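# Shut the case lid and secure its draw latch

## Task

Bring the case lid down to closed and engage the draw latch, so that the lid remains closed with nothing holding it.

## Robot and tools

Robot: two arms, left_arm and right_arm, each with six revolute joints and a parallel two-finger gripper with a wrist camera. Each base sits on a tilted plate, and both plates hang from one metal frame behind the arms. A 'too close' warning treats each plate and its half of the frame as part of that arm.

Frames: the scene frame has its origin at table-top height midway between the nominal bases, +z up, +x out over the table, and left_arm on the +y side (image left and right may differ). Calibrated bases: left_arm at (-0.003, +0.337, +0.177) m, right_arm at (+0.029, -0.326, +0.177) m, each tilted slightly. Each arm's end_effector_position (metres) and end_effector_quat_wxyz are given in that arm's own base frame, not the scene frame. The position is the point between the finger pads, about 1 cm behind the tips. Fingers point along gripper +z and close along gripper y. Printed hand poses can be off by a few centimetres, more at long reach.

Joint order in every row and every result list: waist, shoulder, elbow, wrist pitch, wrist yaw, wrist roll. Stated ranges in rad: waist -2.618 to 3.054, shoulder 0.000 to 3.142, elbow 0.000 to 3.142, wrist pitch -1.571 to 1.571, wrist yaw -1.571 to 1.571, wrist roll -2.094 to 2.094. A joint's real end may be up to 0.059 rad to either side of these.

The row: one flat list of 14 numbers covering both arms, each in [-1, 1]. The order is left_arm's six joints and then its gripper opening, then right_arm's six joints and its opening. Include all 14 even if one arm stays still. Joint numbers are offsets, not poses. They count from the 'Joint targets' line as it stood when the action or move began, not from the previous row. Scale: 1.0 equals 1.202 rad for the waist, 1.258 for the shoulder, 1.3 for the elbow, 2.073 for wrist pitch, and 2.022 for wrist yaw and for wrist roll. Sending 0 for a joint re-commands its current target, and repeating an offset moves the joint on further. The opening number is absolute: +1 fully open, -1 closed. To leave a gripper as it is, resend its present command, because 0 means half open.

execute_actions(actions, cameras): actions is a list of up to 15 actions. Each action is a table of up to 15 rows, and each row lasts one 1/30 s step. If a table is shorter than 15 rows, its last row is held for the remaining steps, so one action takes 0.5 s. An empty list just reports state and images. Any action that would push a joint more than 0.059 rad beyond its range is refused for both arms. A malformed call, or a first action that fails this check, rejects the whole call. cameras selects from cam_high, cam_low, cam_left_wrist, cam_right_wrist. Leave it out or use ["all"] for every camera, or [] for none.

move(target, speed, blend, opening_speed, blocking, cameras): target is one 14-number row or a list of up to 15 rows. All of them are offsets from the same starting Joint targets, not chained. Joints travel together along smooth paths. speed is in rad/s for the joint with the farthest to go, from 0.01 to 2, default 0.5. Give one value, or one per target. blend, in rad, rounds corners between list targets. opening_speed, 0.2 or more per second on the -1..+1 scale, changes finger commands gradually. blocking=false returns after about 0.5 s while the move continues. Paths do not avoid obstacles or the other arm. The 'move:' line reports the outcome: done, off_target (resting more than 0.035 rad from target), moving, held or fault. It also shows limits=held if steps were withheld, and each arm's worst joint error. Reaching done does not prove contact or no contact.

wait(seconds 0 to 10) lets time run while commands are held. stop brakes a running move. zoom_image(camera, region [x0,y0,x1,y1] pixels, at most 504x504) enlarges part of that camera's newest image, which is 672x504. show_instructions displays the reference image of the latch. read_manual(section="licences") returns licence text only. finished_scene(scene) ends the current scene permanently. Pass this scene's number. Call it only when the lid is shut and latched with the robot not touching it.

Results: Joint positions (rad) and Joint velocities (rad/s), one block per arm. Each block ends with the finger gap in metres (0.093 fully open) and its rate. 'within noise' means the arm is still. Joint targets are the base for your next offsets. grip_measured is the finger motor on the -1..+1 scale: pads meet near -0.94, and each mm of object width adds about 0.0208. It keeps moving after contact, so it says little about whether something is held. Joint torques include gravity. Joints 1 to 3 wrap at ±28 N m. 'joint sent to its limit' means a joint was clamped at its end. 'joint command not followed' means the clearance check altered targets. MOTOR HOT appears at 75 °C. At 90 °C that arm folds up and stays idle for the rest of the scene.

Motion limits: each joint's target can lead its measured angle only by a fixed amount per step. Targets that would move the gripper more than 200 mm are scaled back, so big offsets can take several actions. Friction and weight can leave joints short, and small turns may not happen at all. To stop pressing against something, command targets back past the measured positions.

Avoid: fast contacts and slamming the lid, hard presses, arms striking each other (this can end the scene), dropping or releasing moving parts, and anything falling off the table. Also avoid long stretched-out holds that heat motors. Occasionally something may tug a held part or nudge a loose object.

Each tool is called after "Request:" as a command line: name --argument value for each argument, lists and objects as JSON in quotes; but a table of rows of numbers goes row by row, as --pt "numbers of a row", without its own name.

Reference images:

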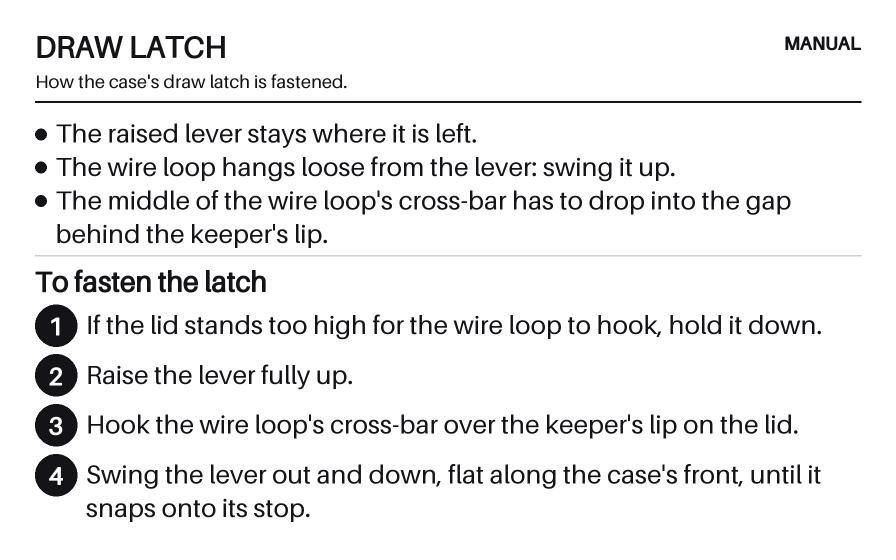

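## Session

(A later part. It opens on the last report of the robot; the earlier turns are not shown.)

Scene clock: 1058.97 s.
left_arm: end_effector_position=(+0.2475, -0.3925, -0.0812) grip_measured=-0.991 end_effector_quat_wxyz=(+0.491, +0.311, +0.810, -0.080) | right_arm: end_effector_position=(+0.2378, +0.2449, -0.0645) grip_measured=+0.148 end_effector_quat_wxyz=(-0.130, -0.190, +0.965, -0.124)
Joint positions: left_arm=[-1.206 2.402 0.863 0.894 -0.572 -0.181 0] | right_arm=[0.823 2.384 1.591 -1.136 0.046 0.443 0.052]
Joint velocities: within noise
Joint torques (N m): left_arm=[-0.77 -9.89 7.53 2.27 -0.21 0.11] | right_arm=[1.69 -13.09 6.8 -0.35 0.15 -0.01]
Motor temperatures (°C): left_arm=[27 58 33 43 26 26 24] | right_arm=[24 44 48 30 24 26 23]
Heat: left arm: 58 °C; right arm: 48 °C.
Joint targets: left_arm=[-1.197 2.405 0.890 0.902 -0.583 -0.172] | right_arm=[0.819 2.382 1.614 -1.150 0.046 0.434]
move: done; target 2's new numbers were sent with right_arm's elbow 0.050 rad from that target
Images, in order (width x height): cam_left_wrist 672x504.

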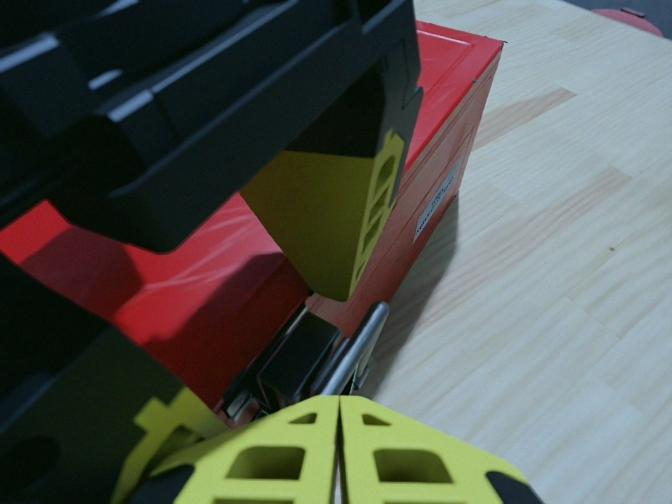

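Request:
move --target '[0.0337,0.0035,-0.0023,0.0106,0.0163,0.0136,-1, 0,0,0,0,0,0,0.15]' --speed 0.1 --cameras '["cam_left_wrist"]'

Request:
zoom_image --camera "cam_left_wrist" --region '[170, 170, 420, 420]'

Scene clock: 1062.07 s.
left_arm: end_effector_position=(+0.2509, -0.3927, -0.0836) grip_measured=-0.991 end_effector_quat_wxyz=(+0.482, +0.325, +0.809, -0.085) | right_arm: end_effector_position=(+0.2378, +0.2449, -0.0645) grip_measured=+0.148 end_effector_quat_wxyz=(-0.130, -0.190, +0.965, -0.124)
Joint positions: left_arm=[-1.185 2.402 0.863 0.894 -0.526 -0.154 0] | right_arm=[0.823 2.384 1.591 -1.136 0.046 0.443 0.052]
Joint velocities: within noise
Joint torques (N m): left_arm=[0.83 -9.57 7.28 2.56 -0.33 0.12] | right_arm=[1.69 -13.08 6.8 -0.35 0.14 0]
Motor temperatures (°C): left_arm=[27 58 33 43 26 26 24] | right_arm=[24 44 48 30 24 26 23]
Heat: left arm: 58 °C; right arm: 48 °C.
Joint targets: left_arm=[-1.156 2.409 0.887 0.924 -0.550 -0.144] | right_arm=[0.819 2.382 1.614 -1.150 0.046 0.434]
move: done
Images, in order (width x height): cam_left_wrist 672x504.

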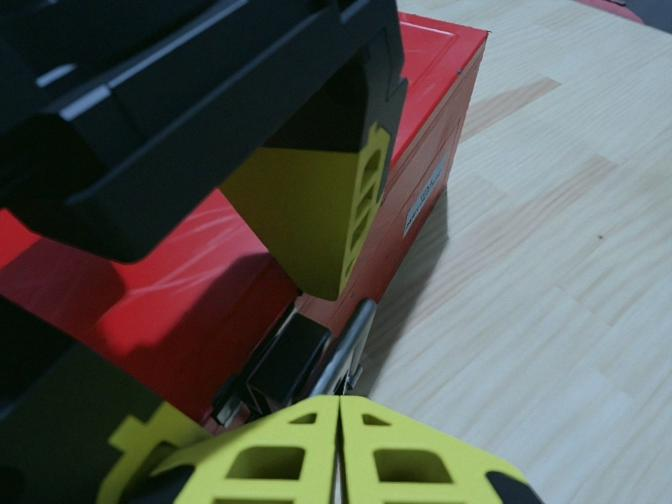

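Scaled by 2.016 from the camera's 672x504 image, which has a finer 960x720 frame.

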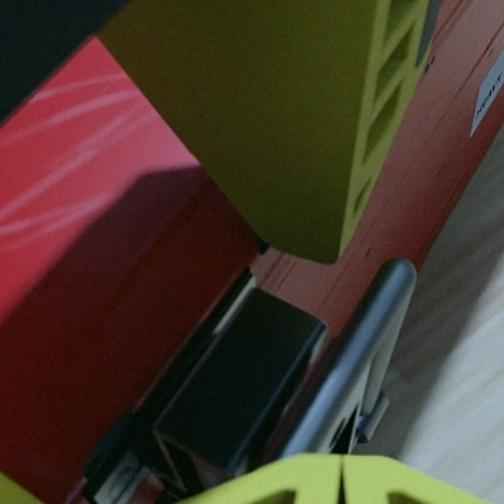

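Request:
move --target '[0.0337,0.0035,-0.0023,0.0106,0.0163,0.0136,-1, 0.0757,-0.2814,-0.1992,0.1013,0.0682,0.0262,0.15]' --speed 0.3 --cameras '["cam_left_wrist","cam_right_wrist"]'

Scene clock: 1069.27 s.
left_arm: end_effector_position=(+0.2712, -0.3929, -0.0719) grip_measured=-0.991 end_effector_quat_wxyz=(+0.503, +0.321, +0.798, -0.089) | right_arm: end_effector_position=(+0.2601, +0.2648, +0.0039) grip_measured=+0.148 end_effector_quat_wxyz=(+0.065, -0.196, +0.975, -0.082)
Joint positions: left_arm=[-1.137 2.402 0.871 0.954 -0.501 -0.096 0] | right_arm=[0.889 2.049 1.378 -0.906 0.21 0.493 0.052]
Joint velocities: within noise
Joint torques (N m): left_arm=[0.12 -9.2 6.24 2.15 -0.21 -0.22] | right_arm=[3.3 -13.11 4.21 0.36 0 0.02]
Motor temperatures (°C): left_arm=[27 58 33 43 26 26 24] | right_arm=[24 45 47 30 24 26 23]
Heat: left arm: 58 °C; right arm: 47 °C.
Joint targets: left_arm=[-1.116 2.413 0.884 0.946 -0.517 -0.117] | right_arm=[0.910 2.028 1.355 -0.940 0.184 0.487]
move: done
Images, in order (width x height): cam_left_wrist 672x504, cam_right_wrist 672x504.

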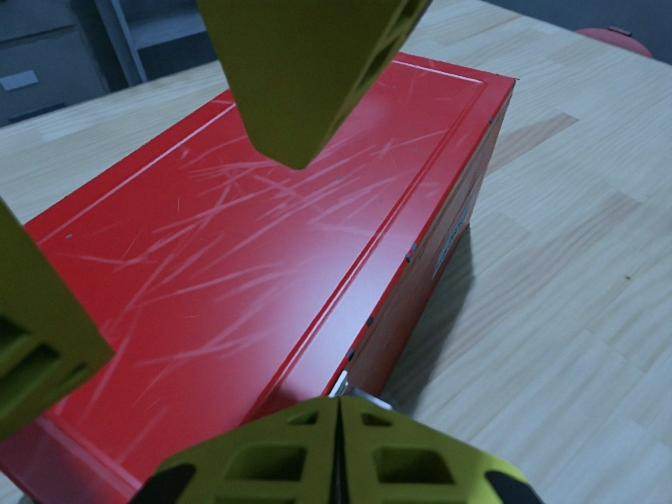

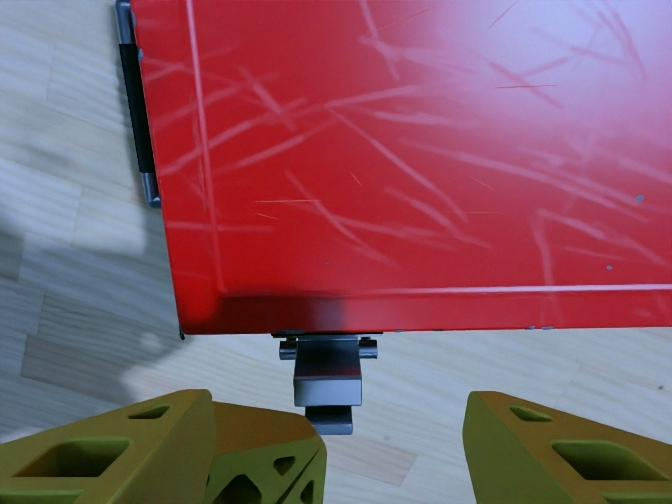

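Request:
move --target '[-0.1955,-0.0541,-0.0731,-0.0347,-0.0935,-0.0851,-1, 0,0,0,0,0,0,0.3]' --speed 0.4 --cameras '["cam_left_wrist","cam_right_wrist"]'

Scene clock: 1084.53 s.
left_arm: end_effector_position=(+0.1974, -0.3869, -0.0871) grip_measured=-0.991 end_effector_quat_wxyz=(+0.493, +0.316, +0.808, -0.070) | right_arm: end_effector_position=(+0.2487, +0.2642, +0.0018) grip_measured=+0.298 end_effector_quat_wxyz=(+0.050, -0.206, +0.973, -0.087)
Joint positions: left_arm=[-1.35 2.395 0.799 0.879 -0.696 -0.278 0] | right_arm=[0.906 2.049 1.371 -0.928 0.197 0.493 0.059]
Joint velocities: within noise
Joint torques (N m): left_arm=[-1.35 -14.15 3.63 2.04 -0.26 -0.1] | right_arm=[1.92 -13.01 4.72 0.55 0.12 0.02]
Motor temperatures (°C): left_arm=[27 58 33 43 26 26 24] | right_arm=[24 44 45 29 24 26 23]
Heat: left arm: 58 °C; right arm: 45 °C.
Joint targets: left_arm=[-1.351 2.345 0.789 0.874 -0.706 -0.289] | right_arm=[0.910 2.028 1.355 -0.940 0.183 0.487]
move: off_target (left_arm); left_arm: the shoulder is farthest, 0.050 rad from its target
Images, in order (width x height): cam_left_wrist 672x504, cam_right_wrist 672x504.

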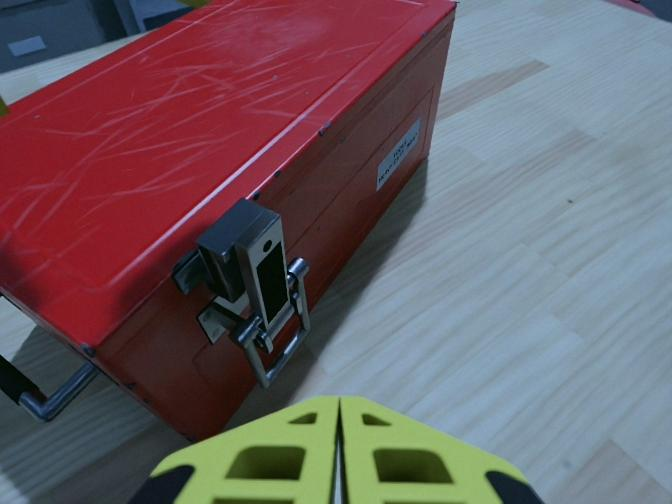

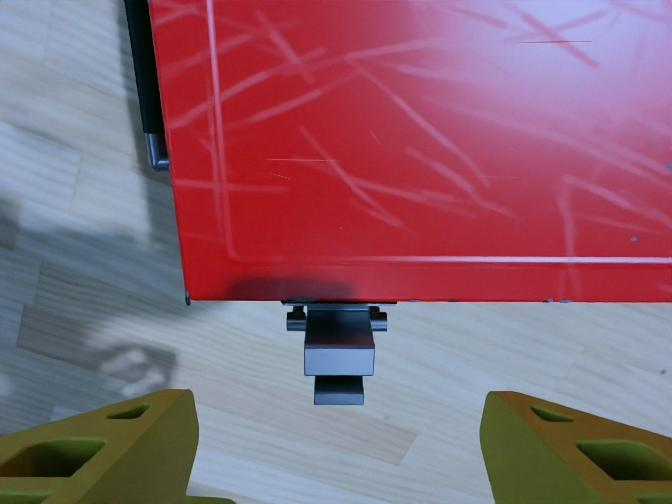

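Request:
move --pt "0 0 0 0 0 0 -1 0.0749 -0.062 -0.3115 0.2605 0.0579 -0.0035 0.3" --pt "0 0 0 0 0 0 -1 0.2145 0.0593 -0.7846 0.8907 0.2411 -0.0436 0.3" --speed 0.7 --blend 0.05 --cameras '["cam_left_wrist","cam_right_wrist"]'

Scene clock: 1101.93 s.
left_arm: end_effector_position=(+0.1968, -0.3848, -0.0892) grip_measured=-0.991 end_effector_quat_wxyz=(+0.490, +0.318, +0.809, -0.066) | right_arm: end_effector_position=(+0.2208, +0.2547, -0.0626) grip_measured=+0.298 end_effector_quat_wxyz=(+0.167, -0.243, +0.954, -0.057)
Joint positions: left_arm=[-1.351 2.395 0.797 0.868 -0.696 -0.281 0] | right_arm=[1.011 1.979 0.9 -0.321 0.313 0.484 0.059]
Joint velocities: within noise
Joint torques (N m): left_arm=[-1.35 -14.15 3.81 2.15 -0.27 -0.07] | right_arm=[1.2 -9.35 5.37 1.18 0.35 0.08]
Motor temperatures (°C): left_arm=[27 60 32 44 26 26 24] | right_arm=[24 44 44 29 24 26 23]
Heat: left arm: 60 °C; right arm: 44 °C.
Joint targets: left_arm=[-1.351 2.345 0.789 0.874 -0.707 -0.289] | right_arm=[1.010 1.979 0.902 -0.326 0.312 0.484]
move: held (right_arm; a check stopped the path), off_target (left_arm); path passed 1 of 2 targets; limits=held; left_arm: the shoulder is farthest, 0.050 rad from its target; right_arm: the wrist pitch is farthest, 1.228 rad from its target
joint command not followed: on one or more control steps a check withheld the commanded joint targets of the right arm, and it was not sent them on those steps.
cause: the commanded joint targets, or the way to them, would bring a part of the robot too close to another arm (this arm's wrist (the part past the wrist yaw) and the left arm's wrist camera, at the place that arm is still heading or pushing toward).
Images, in order (width x height): cam_left_wrist 672x504, cam_right_wrist 672x504.

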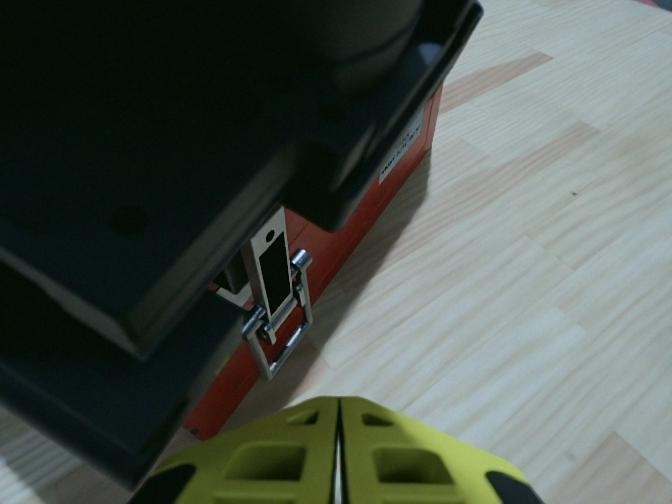

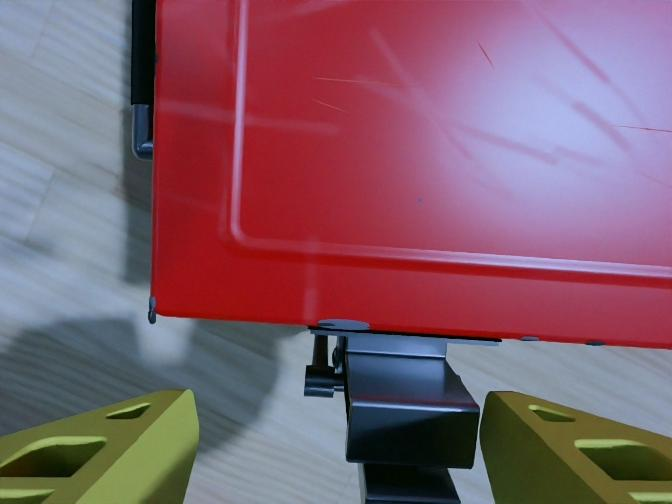

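Request:
move --pt "-0.1032 -0.0636 -0.3015 0.1134 -0.0455 -0.0549 -1 0 0 0 0 0 0 0.3" --pt "-0.1032 -0.0636 -0.3015 0.1134 -0.0455 -0.0549 -1 0.1313 0.0983 -0.4362 0.5945 0.1773 -0.0421 0.3" --speed 0.7 --cameras '["cam_left_wrist","cam_right_wrist"]'

Scene clock: 1108.57 s.
left_arm: end_effector_position=(+0.1502, -0.2924, -0.0818) grip_measured=-0.991 end_effector_quat_wxyz=(+0.490, +0.319, +0.809, -0.059) | right_arm: end_effector_position=(+0.2156, +0.2388, -0.0644) grip_measured=+0.298 end_effector_quat_wxyz=(+0.451, -0.220, +0.865, +0.023)
Joint positions: left_arm=[-1.468 2.303 0.404 1.084 -0.788 -0.389 0] | right_arm=[1.162 2.09 0.345 0.899 0.658 0.408 0.06]
Joint velocities: within noise
Joint torques (N m): left_arm=[-1.59 -10.71 2.03 2.28 -0.33 -0.1] | right_arm=[1.39 -6.13 2.07 2.28 0.6 0]
Motor temperatures (°C): left_arm=[27 61 32 44 26 26 24] | right_arm=[24 43 43 30 24 26 23]
Heat: left arm: 61 °C; right arm: 43 °C.
Joint targets: left_arm=[-1.475 2.265 0.397 1.109 -0.798 -0.400] | right_arm=[1.168 2.103 0.335 0.906 0.671 0.399]
move: off_target (left_arm); left_arm: the shoulder is farthest, 0.038 rad from its target
Images, in order (width x height): cam_left_wrist 672x504, cam_right_wrist 672x504.

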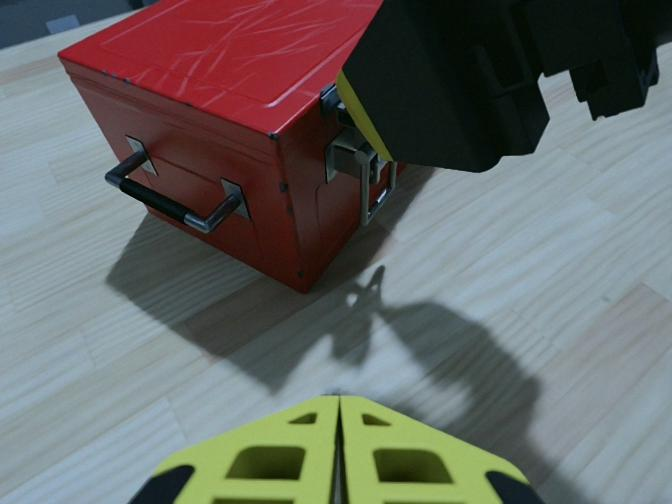

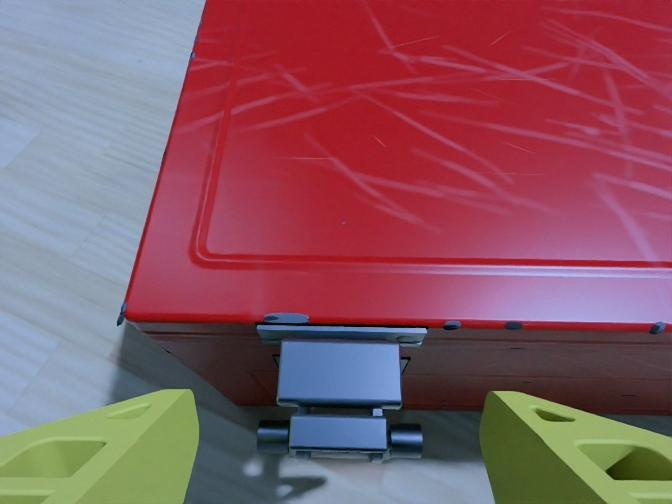

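Request:
move --pt "0 0 0 0 0 0 -1 -0.035 0.183 0.0277 0.1055 -0.0137 -0.0204 0.3" --pt "0 0 0 0 0 0 -1 -0.0625 0.4419 0.0915 0.2311 -0.0247 -0.0365 0.3" --pt "0 0 0 0 0 0 -1 -0.0625 0.4419 0.0915 0.2311 -0.0247 -0.0365 -0.12" --speed 0.35 --blend 0.02 --opening_speed 1.0 --cameras '["cam_left_wrist","cam_right_wrist"]'

Scene clock: 1121.13 s.
left_arm: end_effector_position=(+0.1502, -0.2925, -0.0818) grip_measured=-0.991 end_effector_quat_wxyz=(+0.490, +0.319, +0.809, -0.059) | right_arm: end_effector_position=(+0.2250, +0.2269, -0.1462) grip_measured=-0.116 end_effector_quat_wxyz=(+0.454, -0.225, +0.862, +0.021)
Joint positions: left_arm=[-1.468 2.303 0.404 1.084 -0.788 -0.39 0] | right_arm=[1.101 2.643 0.449 1.39 0.619 0.332 0.04]
Joint velocities: within noise
Joint torques (N m): left_arm=[-1.58 -10.7 2.02 2.27 -0.32 -0.09] | right_arm=[0.51 -7.38 0.65 2.23 0.43 0.02]
Motor temperatures (°C): left_arm=[27 59 31 45 26 26 24] | right_arm=[24 41 41 32 24 26 23]
Heat: left arm: 59 °C; right arm: 41 °C.
Joint targets: left_arm=[-1.475 2.265 0.397 1.109 -0.798 -0.400] | right_arm=[1.093 2.659 0.454 1.385 0.621 0.325]
move: off_target (left_arm); left_arm: the shoulder is farthest, 0.038 rad from its target
Images, in order (width x height): cam_left_wrist 672x504, cam_right_wrist 672x504.

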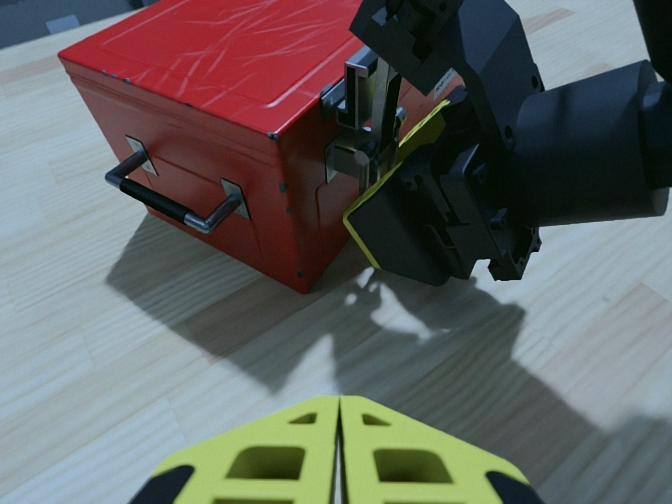

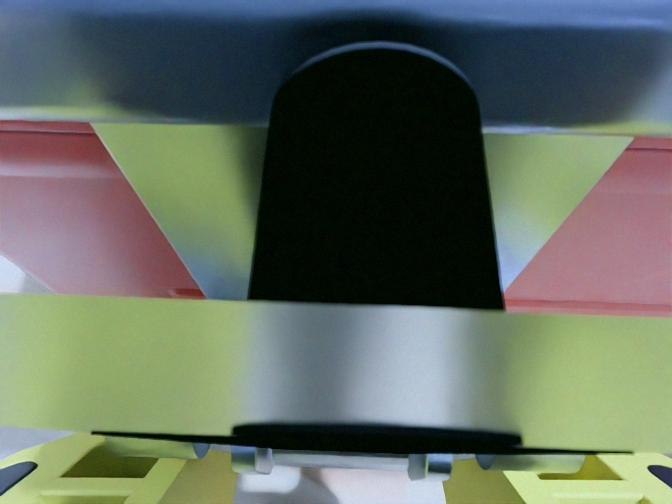

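Request:
move --pt "0 0 0 0 0 0 -1 0.0547 -0.0416 -0.0515 -0.0106 0.0216 0.0317 -0.11" --pt "0 0 0 0 0 0 -1 0.1055 -0.1119 -0.0977 -0.0429 0.041 0.0613 -0.11" --pt "0 0 0 0 0 0 -1 0.1318 -0.2273 -0.1281 -0.1042 0.0506 0.0767 -0.11" --pt "0 0 0 0 0 0 -1 0.1226 -0.3477 -0.1308 -0.172 0.0474 0.0712 -0.11" --pt "0 0 0 0 0 0 -1 0.0848 -0.4238 -0.1085 -0.2176 0.0332 0.049 -0.11" --speed 0.3 --blend 0.02 --cameras '["cam_right_wrist","cam_left_wrist"]'

Request:
zoom_image --camera "cam_left_wrist" --region '[300, 30, 520, 240]'

Scene clock: 1130.63 s.
left_arm: end_effector_position=(+0.1502, -0.2925, -0.0818) grip_measured=-0.991 end_effector_quat_wxyz=(+0.490, +0.319, +0.809, -0.059) | right_arm: end_effector_position=(+0.1853, +0.2195, -0.0912) grip_measured=-0.109 end_effector_quat_wxyz=(+0.407, -0.257, +0.877, +0.014)
Joint positions: left_arm=[-1.468 2.303 0.404 1.084 -0.788 -0.39 0] | right_arm=[1.218 2.153 0.282 0.906 0.622 0.449 0.04]
Joint velocities: within noise
Joint torques (N m): left_arm=[-1.59 -10.69 1.95 2.27 -0.32 -0.1] | right_arm=[-0.95 -9.84 4.41 2.42 1.2 -0.15]
Motor temperatures (°C): left_arm=[27 59 31 46 26 26 24] | right_arm=[24 41 40 33 24 26 23]
Heat: left arm: 59 °C; right arm: 41 °C.
Joint targets: left_arm=[-1.475 2.265 0.397 1.109 -0.798 -0.400] | right_arm=[1.195 2.125 0.313 0.934 0.688 0.424]
move: off_target (left_arm, right_arm); left_arm: the shoulder is farthest, 0.038 rad from its target; right_arm: the wrist yaw is farthest, 0.066 rad from its target
Images, in order (width x height): cam_left_wrist 672x504, cam_right_wrist 672x504.

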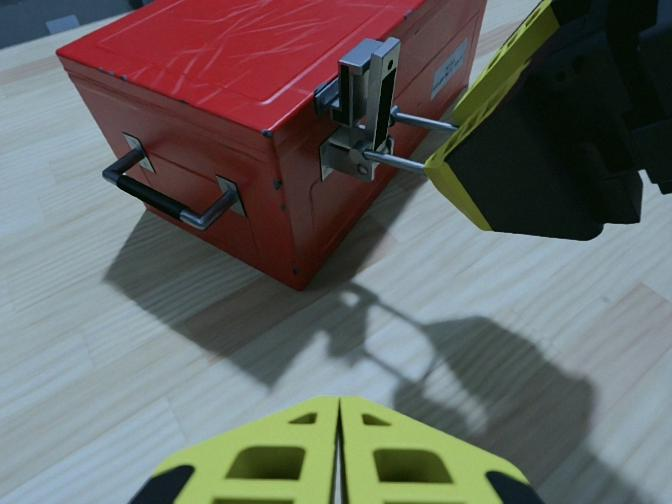

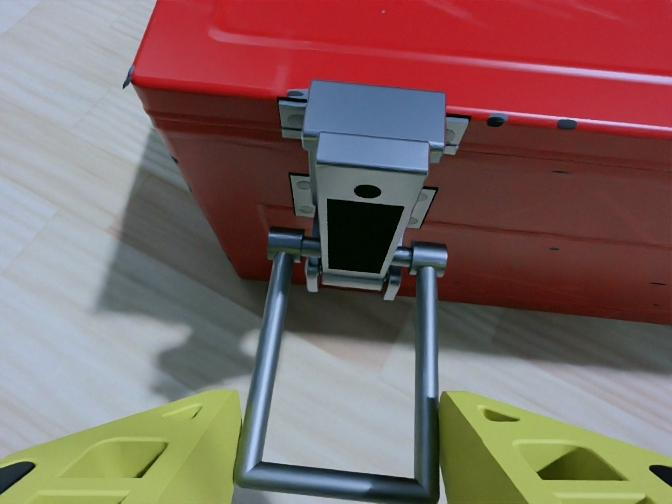

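Scaled by 2.291 from the camera's 672x504 image, which has a finer 960x720 frame.

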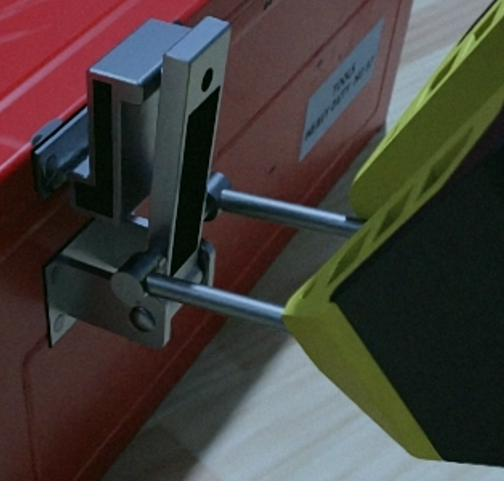

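Request:
move --pt "0 0 0 0 0 0 -1 -0.0507 -0.0135 0.0396 -0.0154 -0.0198 -0.0287 -0.11" --pt "0 0 0 0 0 0 -1 -0.069 -0.0641 0.062 -0.0545 -0.0268 -0.0396 -0.11" --pt "0 0 0 0 0 0 -1 -0.1202 -0.0375 0.1162 -0.0569 -0.0479 -0.0692 -0.11" --speed 0.2 --blend 0.01 --cameras '["cam_right_wrist","cam_left_wrist"]'

Request:
zoom_image --camera "cam_left_wrist" --region '[300, 30, 520, 240]'

Scene clock: 1147.90 s.
left_arm: end_effector_position=(+0.1502, -0.2925, -0.0817) grip_measured=-0.991 end_effector_quat_wxyz=(+0.490, +0.319, +0.809, -0.059) | right_arm: end_effector_position=(+0.2503, +0.2559, -0.0552) grip_measured=-0.109 end_effector_quat_wxyz=(+0.451, -0.226, +0.863, +0.021)
Joint positions: left_arm=[-1.468 2.303 0.404 1.085 -0.788 -0.39 0] | right_arm=[1.059 2.073 0.453 0.83 0.585 0.3 0.04]
Joint velocities: within noise
Joint torques (N m): left_arm=[-1.59 -10.69 1.95 2.27 -0.32 -0.09] | right_arm=[0.42 -7.61 4.34 2.15 0.45 -0.08]
Motor temperatures (°C): left_arm=[27 58 30 46 26 26 24] | right_arm=[24 41 40 33 25 26 23]
Heat: left arm: 58 °C; right arm: 41 °C.
Joint targets: left_arm=[-1.475 2.265 0.397 1.109 -0.798 -0.400] | right_arm=[1.050 2.078 0.464 0.816 0.591 0.284]
move: off_target (left_arm); left_arm: the shoulder is farthest, 0.038 rad from its target
Images, in order (width x height): cam_left_wrist 672x504, cam_right_wrist 672x504.

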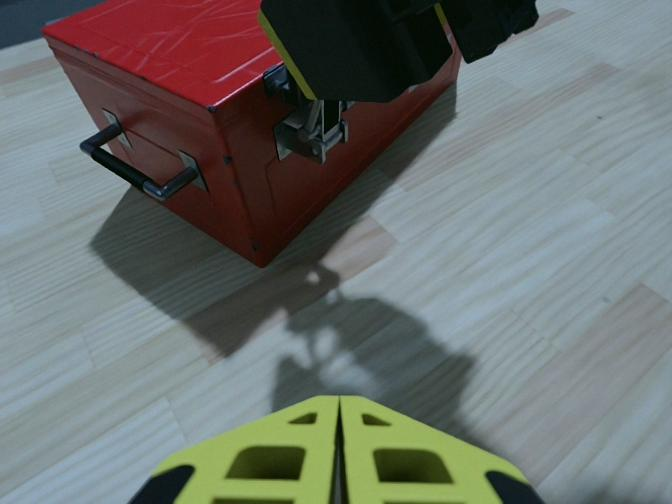

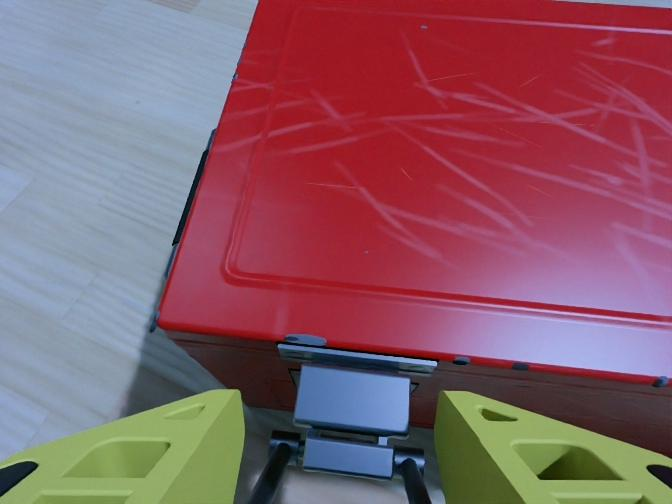

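Scaled by 2.291 from the camera's 672x504 image, which has a finer 960x720 frame.

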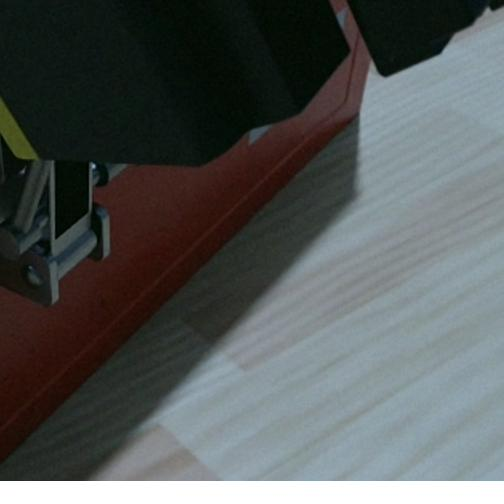

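Request:
move --pt "0 0 0 0 0 0 -1 0 0 0 0 0 0 -0.22" --pt "0 0 0 0 0 0 -1 -0.0405 -0.0801 0.2519 -0.3915 -0.0491 0.1223 -0.22" --pt "0 0 0 0 0 0 -1 -0.125 0.0115 0.5287 -0.646 -0.1508 0.1301 -0.22" --pt "0 0 0 0 0 0 -1 -0.1834 0.1513 0.7815 -0.8234 -0.2172 0.1192 -0.22" --speed 0.35 --blend 0.02 --cameras '["cam_right_wrist","cam_left_wrist"]'

Request:
zoom_image --camera "cam_left_wrist" --region '[220, 0, 420, 190]'

Scene clock: 1180.97 s.
left_arm: end_effector_position=(+0.1502, -0.2925, -0.0817) grip_measured=-0.991 end_effector_quat_wxyz=(+0.490, +0.319, +0.809, -0.059) | right_arm: end_effector_position=(+0.2741, +0.2633, -0.0644) grip_measured=-0.207 end_effector_quat_wxyz=(+0.013, -0.163, +0.983, -0.084)
Joint positions: left_arm=[-1.468 2.303 0.404 1.085 -0.788 -0.39 0] | right_arm=[0.831 2.269 1.439 -0.825 0.149 0.508 0.035]
Joint velocities: within noise
Joint torques (N m): left_arm=[-1.54 -10.69 1.98 2.26 -0.32 -0.1] | right_arm=[1.8 -12.45 8.54 -0.24 0.26 0.24]
Motor temperatures (°C): left_arm=[27 57 30 46 26 26 24] | right_arm=[24 40 41 33 24 26 23]
Heat: left arm: 57 °C; right arm: 41 °C.
Joint targets: left_arm=[-1.475 2.265 0.397 1.109 -0.798 -0.400] | right_arm=[0.830 2.269 1.480 -0.891 0.152 0.525]
move: off_target (left_arm, right_arm); blend cut to 0 rad at target 1; left_arm: the shoulder is farthest, 0.038 rad from its target; right_arm: the wrist pitch is farthest, 0.066 rad from its target
Images, in order (width x height): cam_left_wrist 672x504, cam_right_wrist 672x504.

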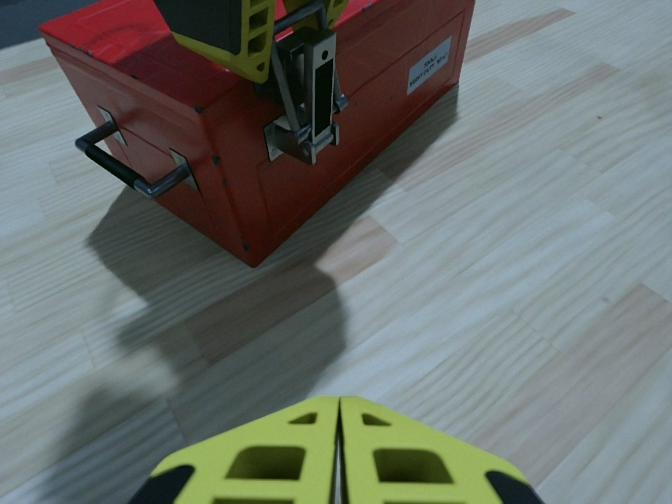

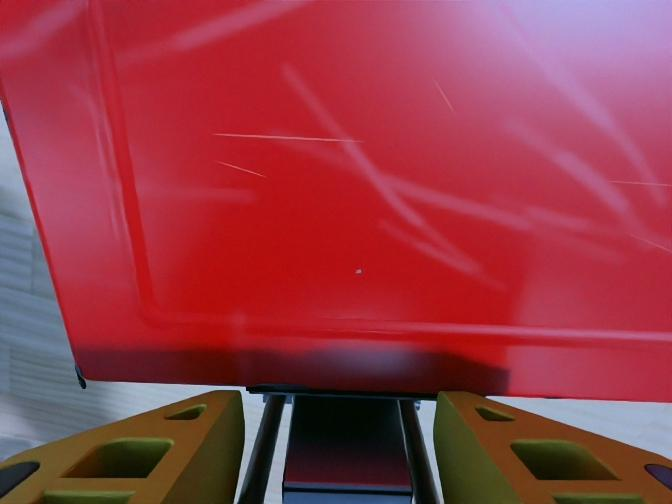

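Scaled by 2.520 from the camera's 672x504 image, which has a finer 960x720 frame.

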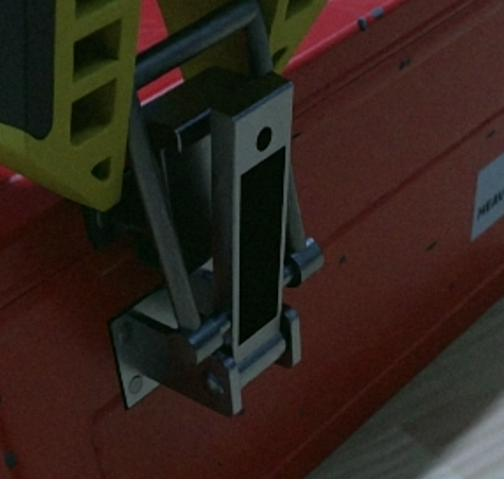

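Request:
move --target '[0,0,0,0,0,0,-1, -0.0472,0.1797,0.2814,-0.1753,-0.0572,-0.0169,-0.22]' --speed 0.3 --cameras '["cam_right_wrist","cam_left_wrist"]'

Request:
zoom_image --camera "cam_left_wrist" --region '[220, 0, 420, 190]'

Scene clock: 1185.13 s.
left_arm: end_effector_position=(+0.1502, -0.2926, -0.0817) grip_measured=-0.991 end_effector_quat_wxyz=(+0.490, +0.319, +0.809, -0.059) | right_arm: end_effector_position=(+0.2785, +0.2660, -0.0641) grip_measured=-0.207 end_effector_quat_wxyz=(-0.108, -0.147, +0.977, -0.108)
Joint positions: left_arm=[-1.468 2.303 0.404 1.085 -0.788 -0.39 0] | right_arm=[0.782 2.486 1.807 -1.195 0.045 0.491 0.035]
Joint velocities: within noise
Joint torques (N m): left_arm=[-1.58 -10.65 1.99 2.27 -0.32 -0.09] | right_arm=[1.48 -13.18 8.25 -0.76 0.06 0.08]
Motor temperatures (°C): left_arm=[27 57 30 46 26 26 24] | right_arm=[24 41 42 32 24 26 23]
Heat: left arm: 57 °C; right arm: 42 °C.
Joint targets: left_arm=[-1.475 2.265 0.397 1.110 -0.798 -0.400] | right_arm=[0.773 2.495 1.846 -1.255 0.036 0.491]
move: off_target (left_arm, right_arm); left_arm: the shoulder is farthest, 0.038 rad from its target; right_arm: the wrist pitch is farthest, 0.059 rad from its target
Images, in order (width x height): cam_left_wrist 672x504, cam_right_wrist 672x504.

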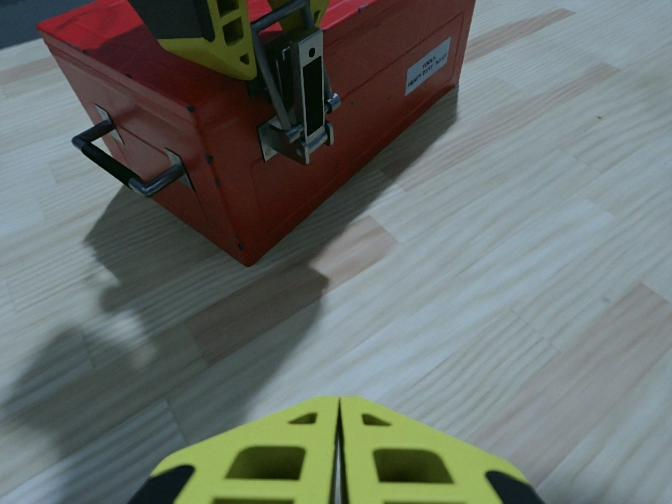

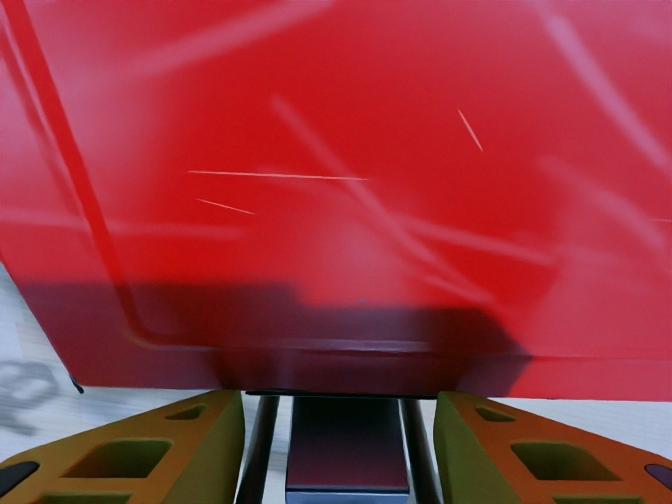

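Scaled by 2.520 from the camera's 672x504 image, which has a finer 960x720 frame.

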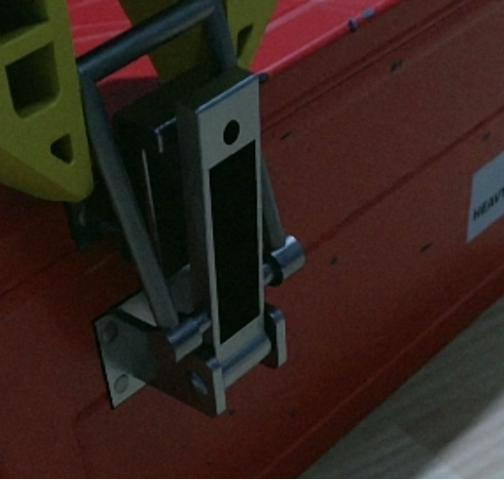

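Request:
move --target '[0,0,0,0,0,0,-1, -0.0237,0.126,0.2015,-0.1019,-0.0224,-0.0125,-0.22]' --speed 0.3 --cameras '["cam_left_wrist"]'

Request:
zoom_image --camera "cam_left_wrist" --region '[220, 0, 420, 190]'

Scene clock: 1199.80 s.
left_arm: end_effector_position=(+0.1502, -0.2926, -0.0817) grip_measured=-0.991 end_effector_quat_wxyz=(+0.490, +0.319, +0.809, -0.059) | right_arm: end_effector_position=(+0.2811, +0.2672, -0.0635) grip_measured=-0.207 end_effector_quat_wxyz=(-0.180, -0.137, +0.967, -0.119)
Joint positions: left_arm=[-1.468 2.303 0.404 1.085 -0.788 -0.39 0] | right_arm=[0.755 2.644 2.067 -1.429 -0.012 0.47 0.035]
Joint velocities: within noise
Joint torques (N m): left_arm=[-1.54 -10.65 2 2.27 -0.32 -0.1] | right_arm=[1.57 -13.94 8.25 -0.85 0.14 0.05]
Motor temperatures (°C): left_arm=[27 57 30 47 27 26 24] | right_arm=[24 42 43 31 24 26 24]
Heat: left arm: 57 °C; right arm: 43 °C.
Joint targets: left_arm=[-1.475 2.265 0.397 1.109 -0.798 -0.400] | right_arm=[0.745 2.653 2.108 -1.466 -0.009 0.466]
move: off_target (left_arm, right_arm); left_arm: the shoulder is farthest, 0.038 rad from its target; right_arm: the elbow is farthest, 0.041 rad from its target
Images, in order (width x height): cam_left_wrist 672x504.

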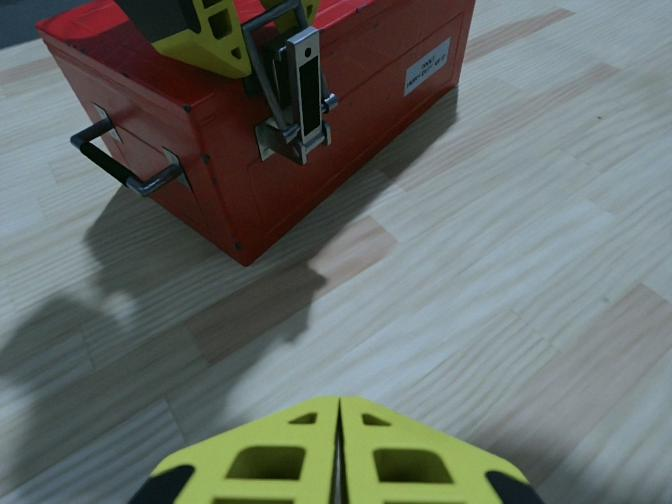

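Scaled by 2.520 from the camera's 672x504 image, which has a finer 960x720 frame.

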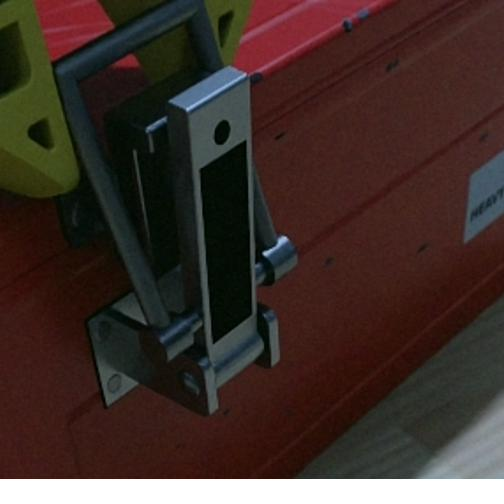

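Request:
move --pt "0 0 0 0 0 0 -1 0.005 -0.004 -0.018 0.012 0 0 -0.22" --pt "0 0 0 0 0 0 -1 0.005 -0.004 -0.018 0.012 0 0 0.3" --speed 0.2 --cameras '["cam_left_wrist","cam_right_wrist"]'

Request:
zoom_image --camera "cam_left_wrist" --region '[220, 0, 420, 190]'

Scene clock: 1204.77 s.
left_arm: end_effector_position=(+0.1502, -0.2926, -0.0817) grip_measured=-0.991 end_effector_quat_wxyz=(+0.490, +0.319, +0.809, -0.059) | right_arm: end_effector_position=(+0.2810, +0.2662, -0.0624) grip_measured=+0.298 end_effector_quat_wxyz=(-0.181, -0.138, +0.966, -0.122)
Joint positions: left_arm=[-1.468 2.303 0.404 1.085 -0.788 -0.39 0] | right_arm=[0.754 2.644 2.07 -1.437 -0.009 0.469 0.059]
Joint velocities: within noise
Joint torques (N m): left_arm=[-1.59 -10.63 1.98 2.26 -0.32 -0.09] | right_arm=[2.06 -14.3 6.31 -0.49 0.11 0.05]
Motor temperatures (°C): left_arm=[27 57 30 47 27 26 24] | right_arm=[24 43 44 31 24 26 24]
Heat: left arm: 57 °C; right arm: 44 °C.
Joint targets: left_arm=[-1.475 2.265 0.397 1.109 -0.798 -0.400] | right_arm=[0.751 2.648 2.084 -1.441 -0.009 0.466]
move: off_target (left_arm); left_arm: the shoulder is farthest, 0.038 rad from its target
Images, in order (width x height): cam_left_wrist 672x504, cam_right_wrist 672x504.

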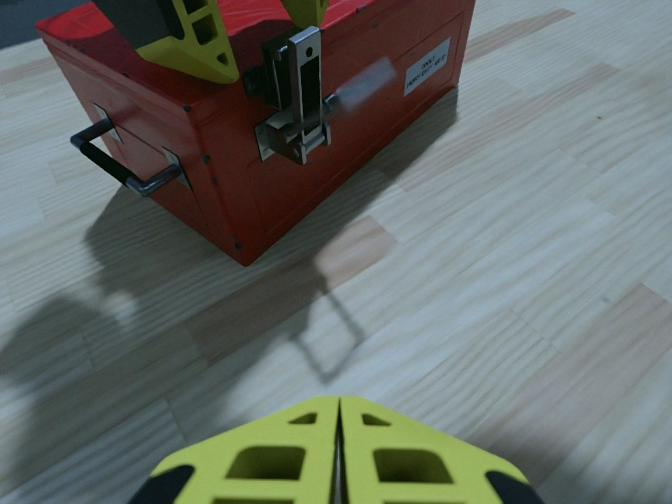

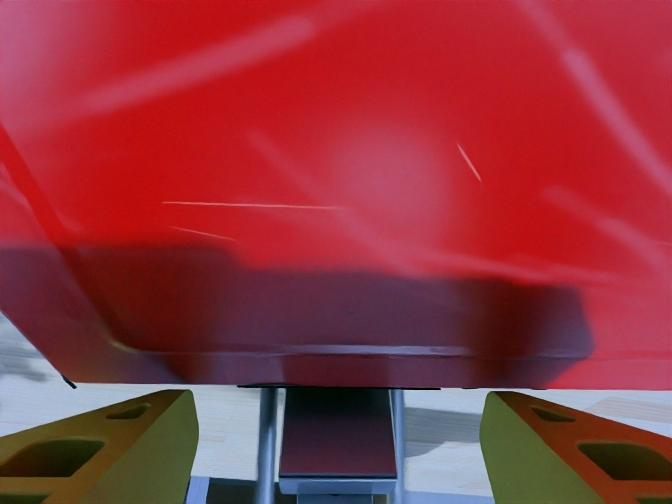

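Scaled by 2.520 from the camera's 672x504 image, which has a finer 960x720 frame.

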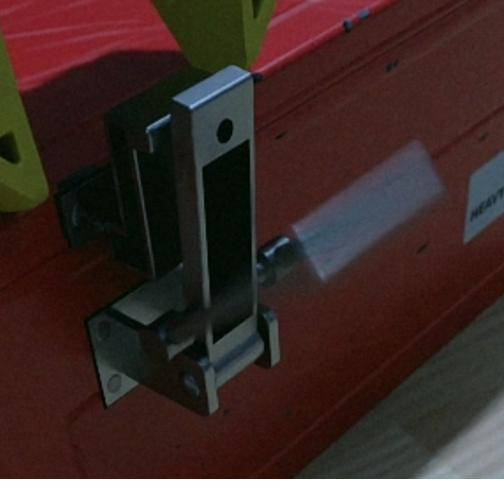

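Request:
move --target '[0,0,0,0,0,0,-1, 0.0657,-0.4197,-0.5108,0.2851,0.0786,0.0267,0.3]' --speed 0.7 --cameras '[]'

Request:
move --target '[0,0,0,0,0,0,-1, 0.3857,-0.0676,-0.7708,0.6541,0.3048,0.0922,0.3]' --speed 0.8 --cameras '["cam_right_wrist","cam_left_wrist"]'

Scene clock: 1221.17 s.
left_arm: end_effector_position=(+0.1502, -0.2926, -0.0817) grip_measured=-0.991 end_effector_quat_wxyz=(+0.490, +0.319, +0.809, -0.059) | right_arm: end_effector_position=(+0.2805, +0.2704, -0.0198) grip_measured=+0.298 end_effector_quat_wxyz=(+0.043, -0.156, +0.985, -0.053)
Joint positions: left_arm=[-1.468 2.303 0.404 1.085 -0.788 -0.39 0] | right_arm=[0.826 2.146 1.436 -0.86 0.136 0.511 0.06]
Joint velocities: within noise
Joint torques (N m): left_arm=[-1.58 -10.7 2 2.25 -0.32 -0.09] | right_arm=[2.18 -14.37 4.66 0.9 0.38 0.16]
Motor temperatures (°C): left_arm=[27 57 29 47 27 26 24] | right_arm=[24 45 43 30 24 26 23]
Heat: left arm: 57 °C; right arm: 45 °C.
Joint targets: left_arm=[-1.475 2.265 0.397 1.109 -0.798 -0.400] | right_arm=[0.830 2.120 1.420 -0.850 0.150 0.520]
move: off_target (left_arm); left_arm: the shoulder is farthest, 0.038 rad from its target
No camera images: "cameras" was empty.

Scene clock: 1223.73 s.
left_arm: end_effector_position=(+0.1502, -0.2926, -0.0817) grip_measured=-0.991 end_effector_quat_wxyz=(+0.490, +0.319, +0.809, -0.059) | right_arm: end_effector_position=(+0.1867, +0.2299, -0.0789) grip_measured=+0.298 end_effector_quat_wxyz=(+0.412, -0.187, +0.891, -0.026)
Joint positions: left_arm=[-1.468 2.303 0.404 1.085 -0.788 -0.39 0] | right_arm=[1.288 2.055 0.427 0.498 0.754 0.697 0.06]
Joint velocities: within noise
Joint torques (N m): left_arm=[-1.58 -10.65 1.99 2.25 -0.32 -0.1] | right_arm=[1.18 -9.43 2.54 1.84 0.76 0.16]
Motor temperatures (°C): left_arm=[27 57 29 47 27 26 24] | right_arm=[24 45 43 30 24 26 23]
Heat: left arm: 57 °C; right arm: 45 °C.
Joint targets: left_arm=[-1.475 2.265 0.397 1.109 -0.798 -0.400] | right_arm=[1.293 2.035 0.418 0.506 0.766 0.706]
move: off_target (left_arm); left_arm: the shoulder is farthest, 0.038 rad from its target
Images, in order (width x height): cam_left_wrist 672x504, cam_right_wrist 672x504.

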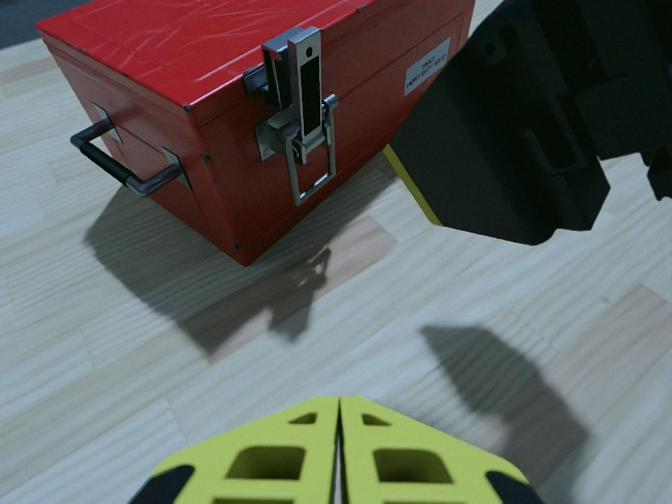

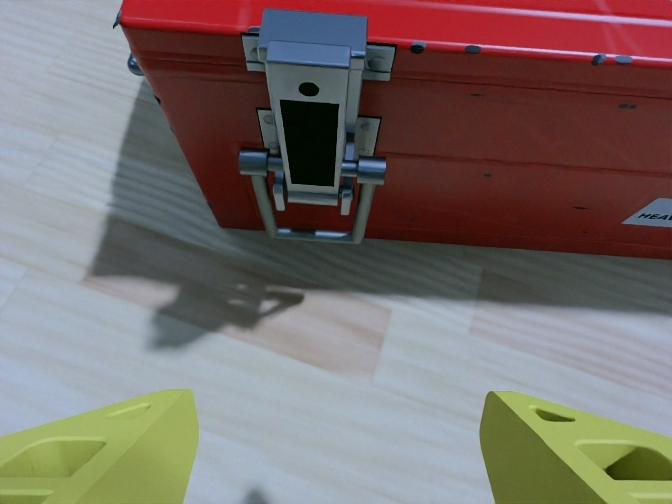

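Request:
move --pt "0 0 0 0 0 0 -1 -0.1218 0.1784 0.1057 0.186 0.0235 -0.132 0.3" --pt "0 0 0 0 0 0 -1 -0.1523 0.3188 0.1369 0.2648 0.0107 -0.1509 0.3" --speed 0.4 --blend 0.03 --cameras '["cam_right_wrist","cam_left_wrist"]'

Scene clock: 1266.13 s.
left_arm: end_effector_position=(+0.1502, -0.2926, -0.0817) grip_measured=-0.991 end_effector_quat_wxyz=(+0.490, +0.319, +0.809, -0.059) | right_arm: end_effector_position=(+0.2594, +0.2571, -0.1018) grip_measured=+0.298 end_effector_quat_wxyz=(+0.500, -0.158, +0.851, -0.018)
Joint positions: left_arm=[-1.468 2.303 0.404 1.085 -0.788 -0.39 0] | right_arm=[1.117 2.423 0.58 1.048 0.796 0.41 0.06]
Joint velocities: within noise
Joint torques (N m): left_arm=[-1.62 -10.66 1.99 2.26 -0.33 -0.09] | right_arm=[0.72 -8.32 3.47 2.28 0.39 0]
Motor temperatures (°C): left_arm=[27 57 29 47 27 26 24] | right_arm=[24 42 39 32 24 26 23]
Heat: left arm: 57 °C; right arm: 42 °C.
Joint targets: left_arm=[-1.475 2.265 0.397 1.109 -0.798 -0.400] | right_arm=[1.110 2.436 0.596 1.055 0.788 0.401]
move: off_target (left_arm); left_arm: the shoulder is farthest, 0.038 rad from its target
Images, in order (width x height): cam_left_wrist 672x504, cam_right_wrist 672x504.

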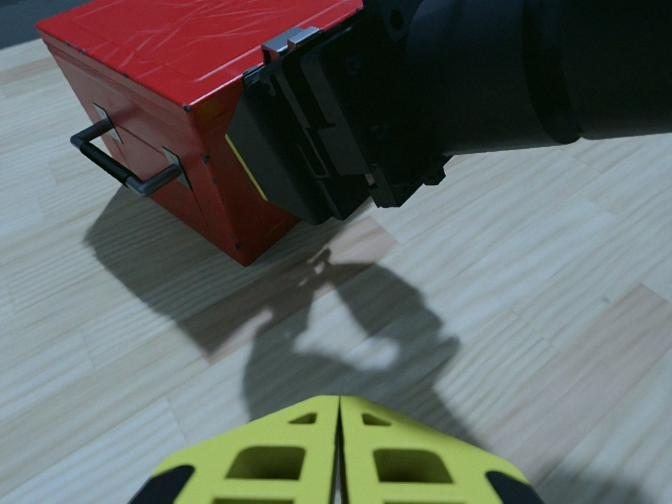

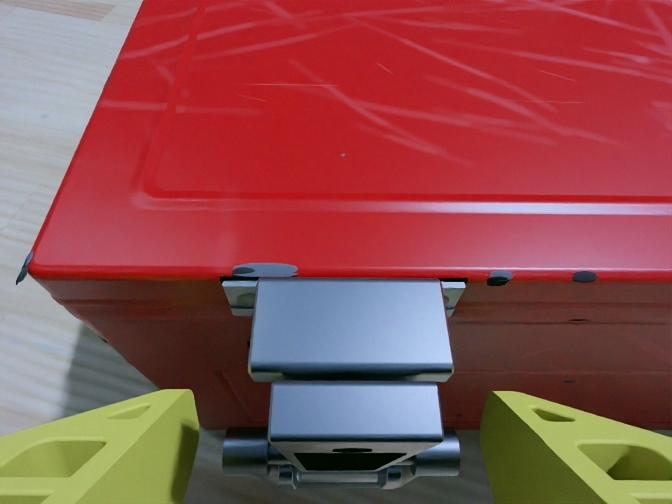

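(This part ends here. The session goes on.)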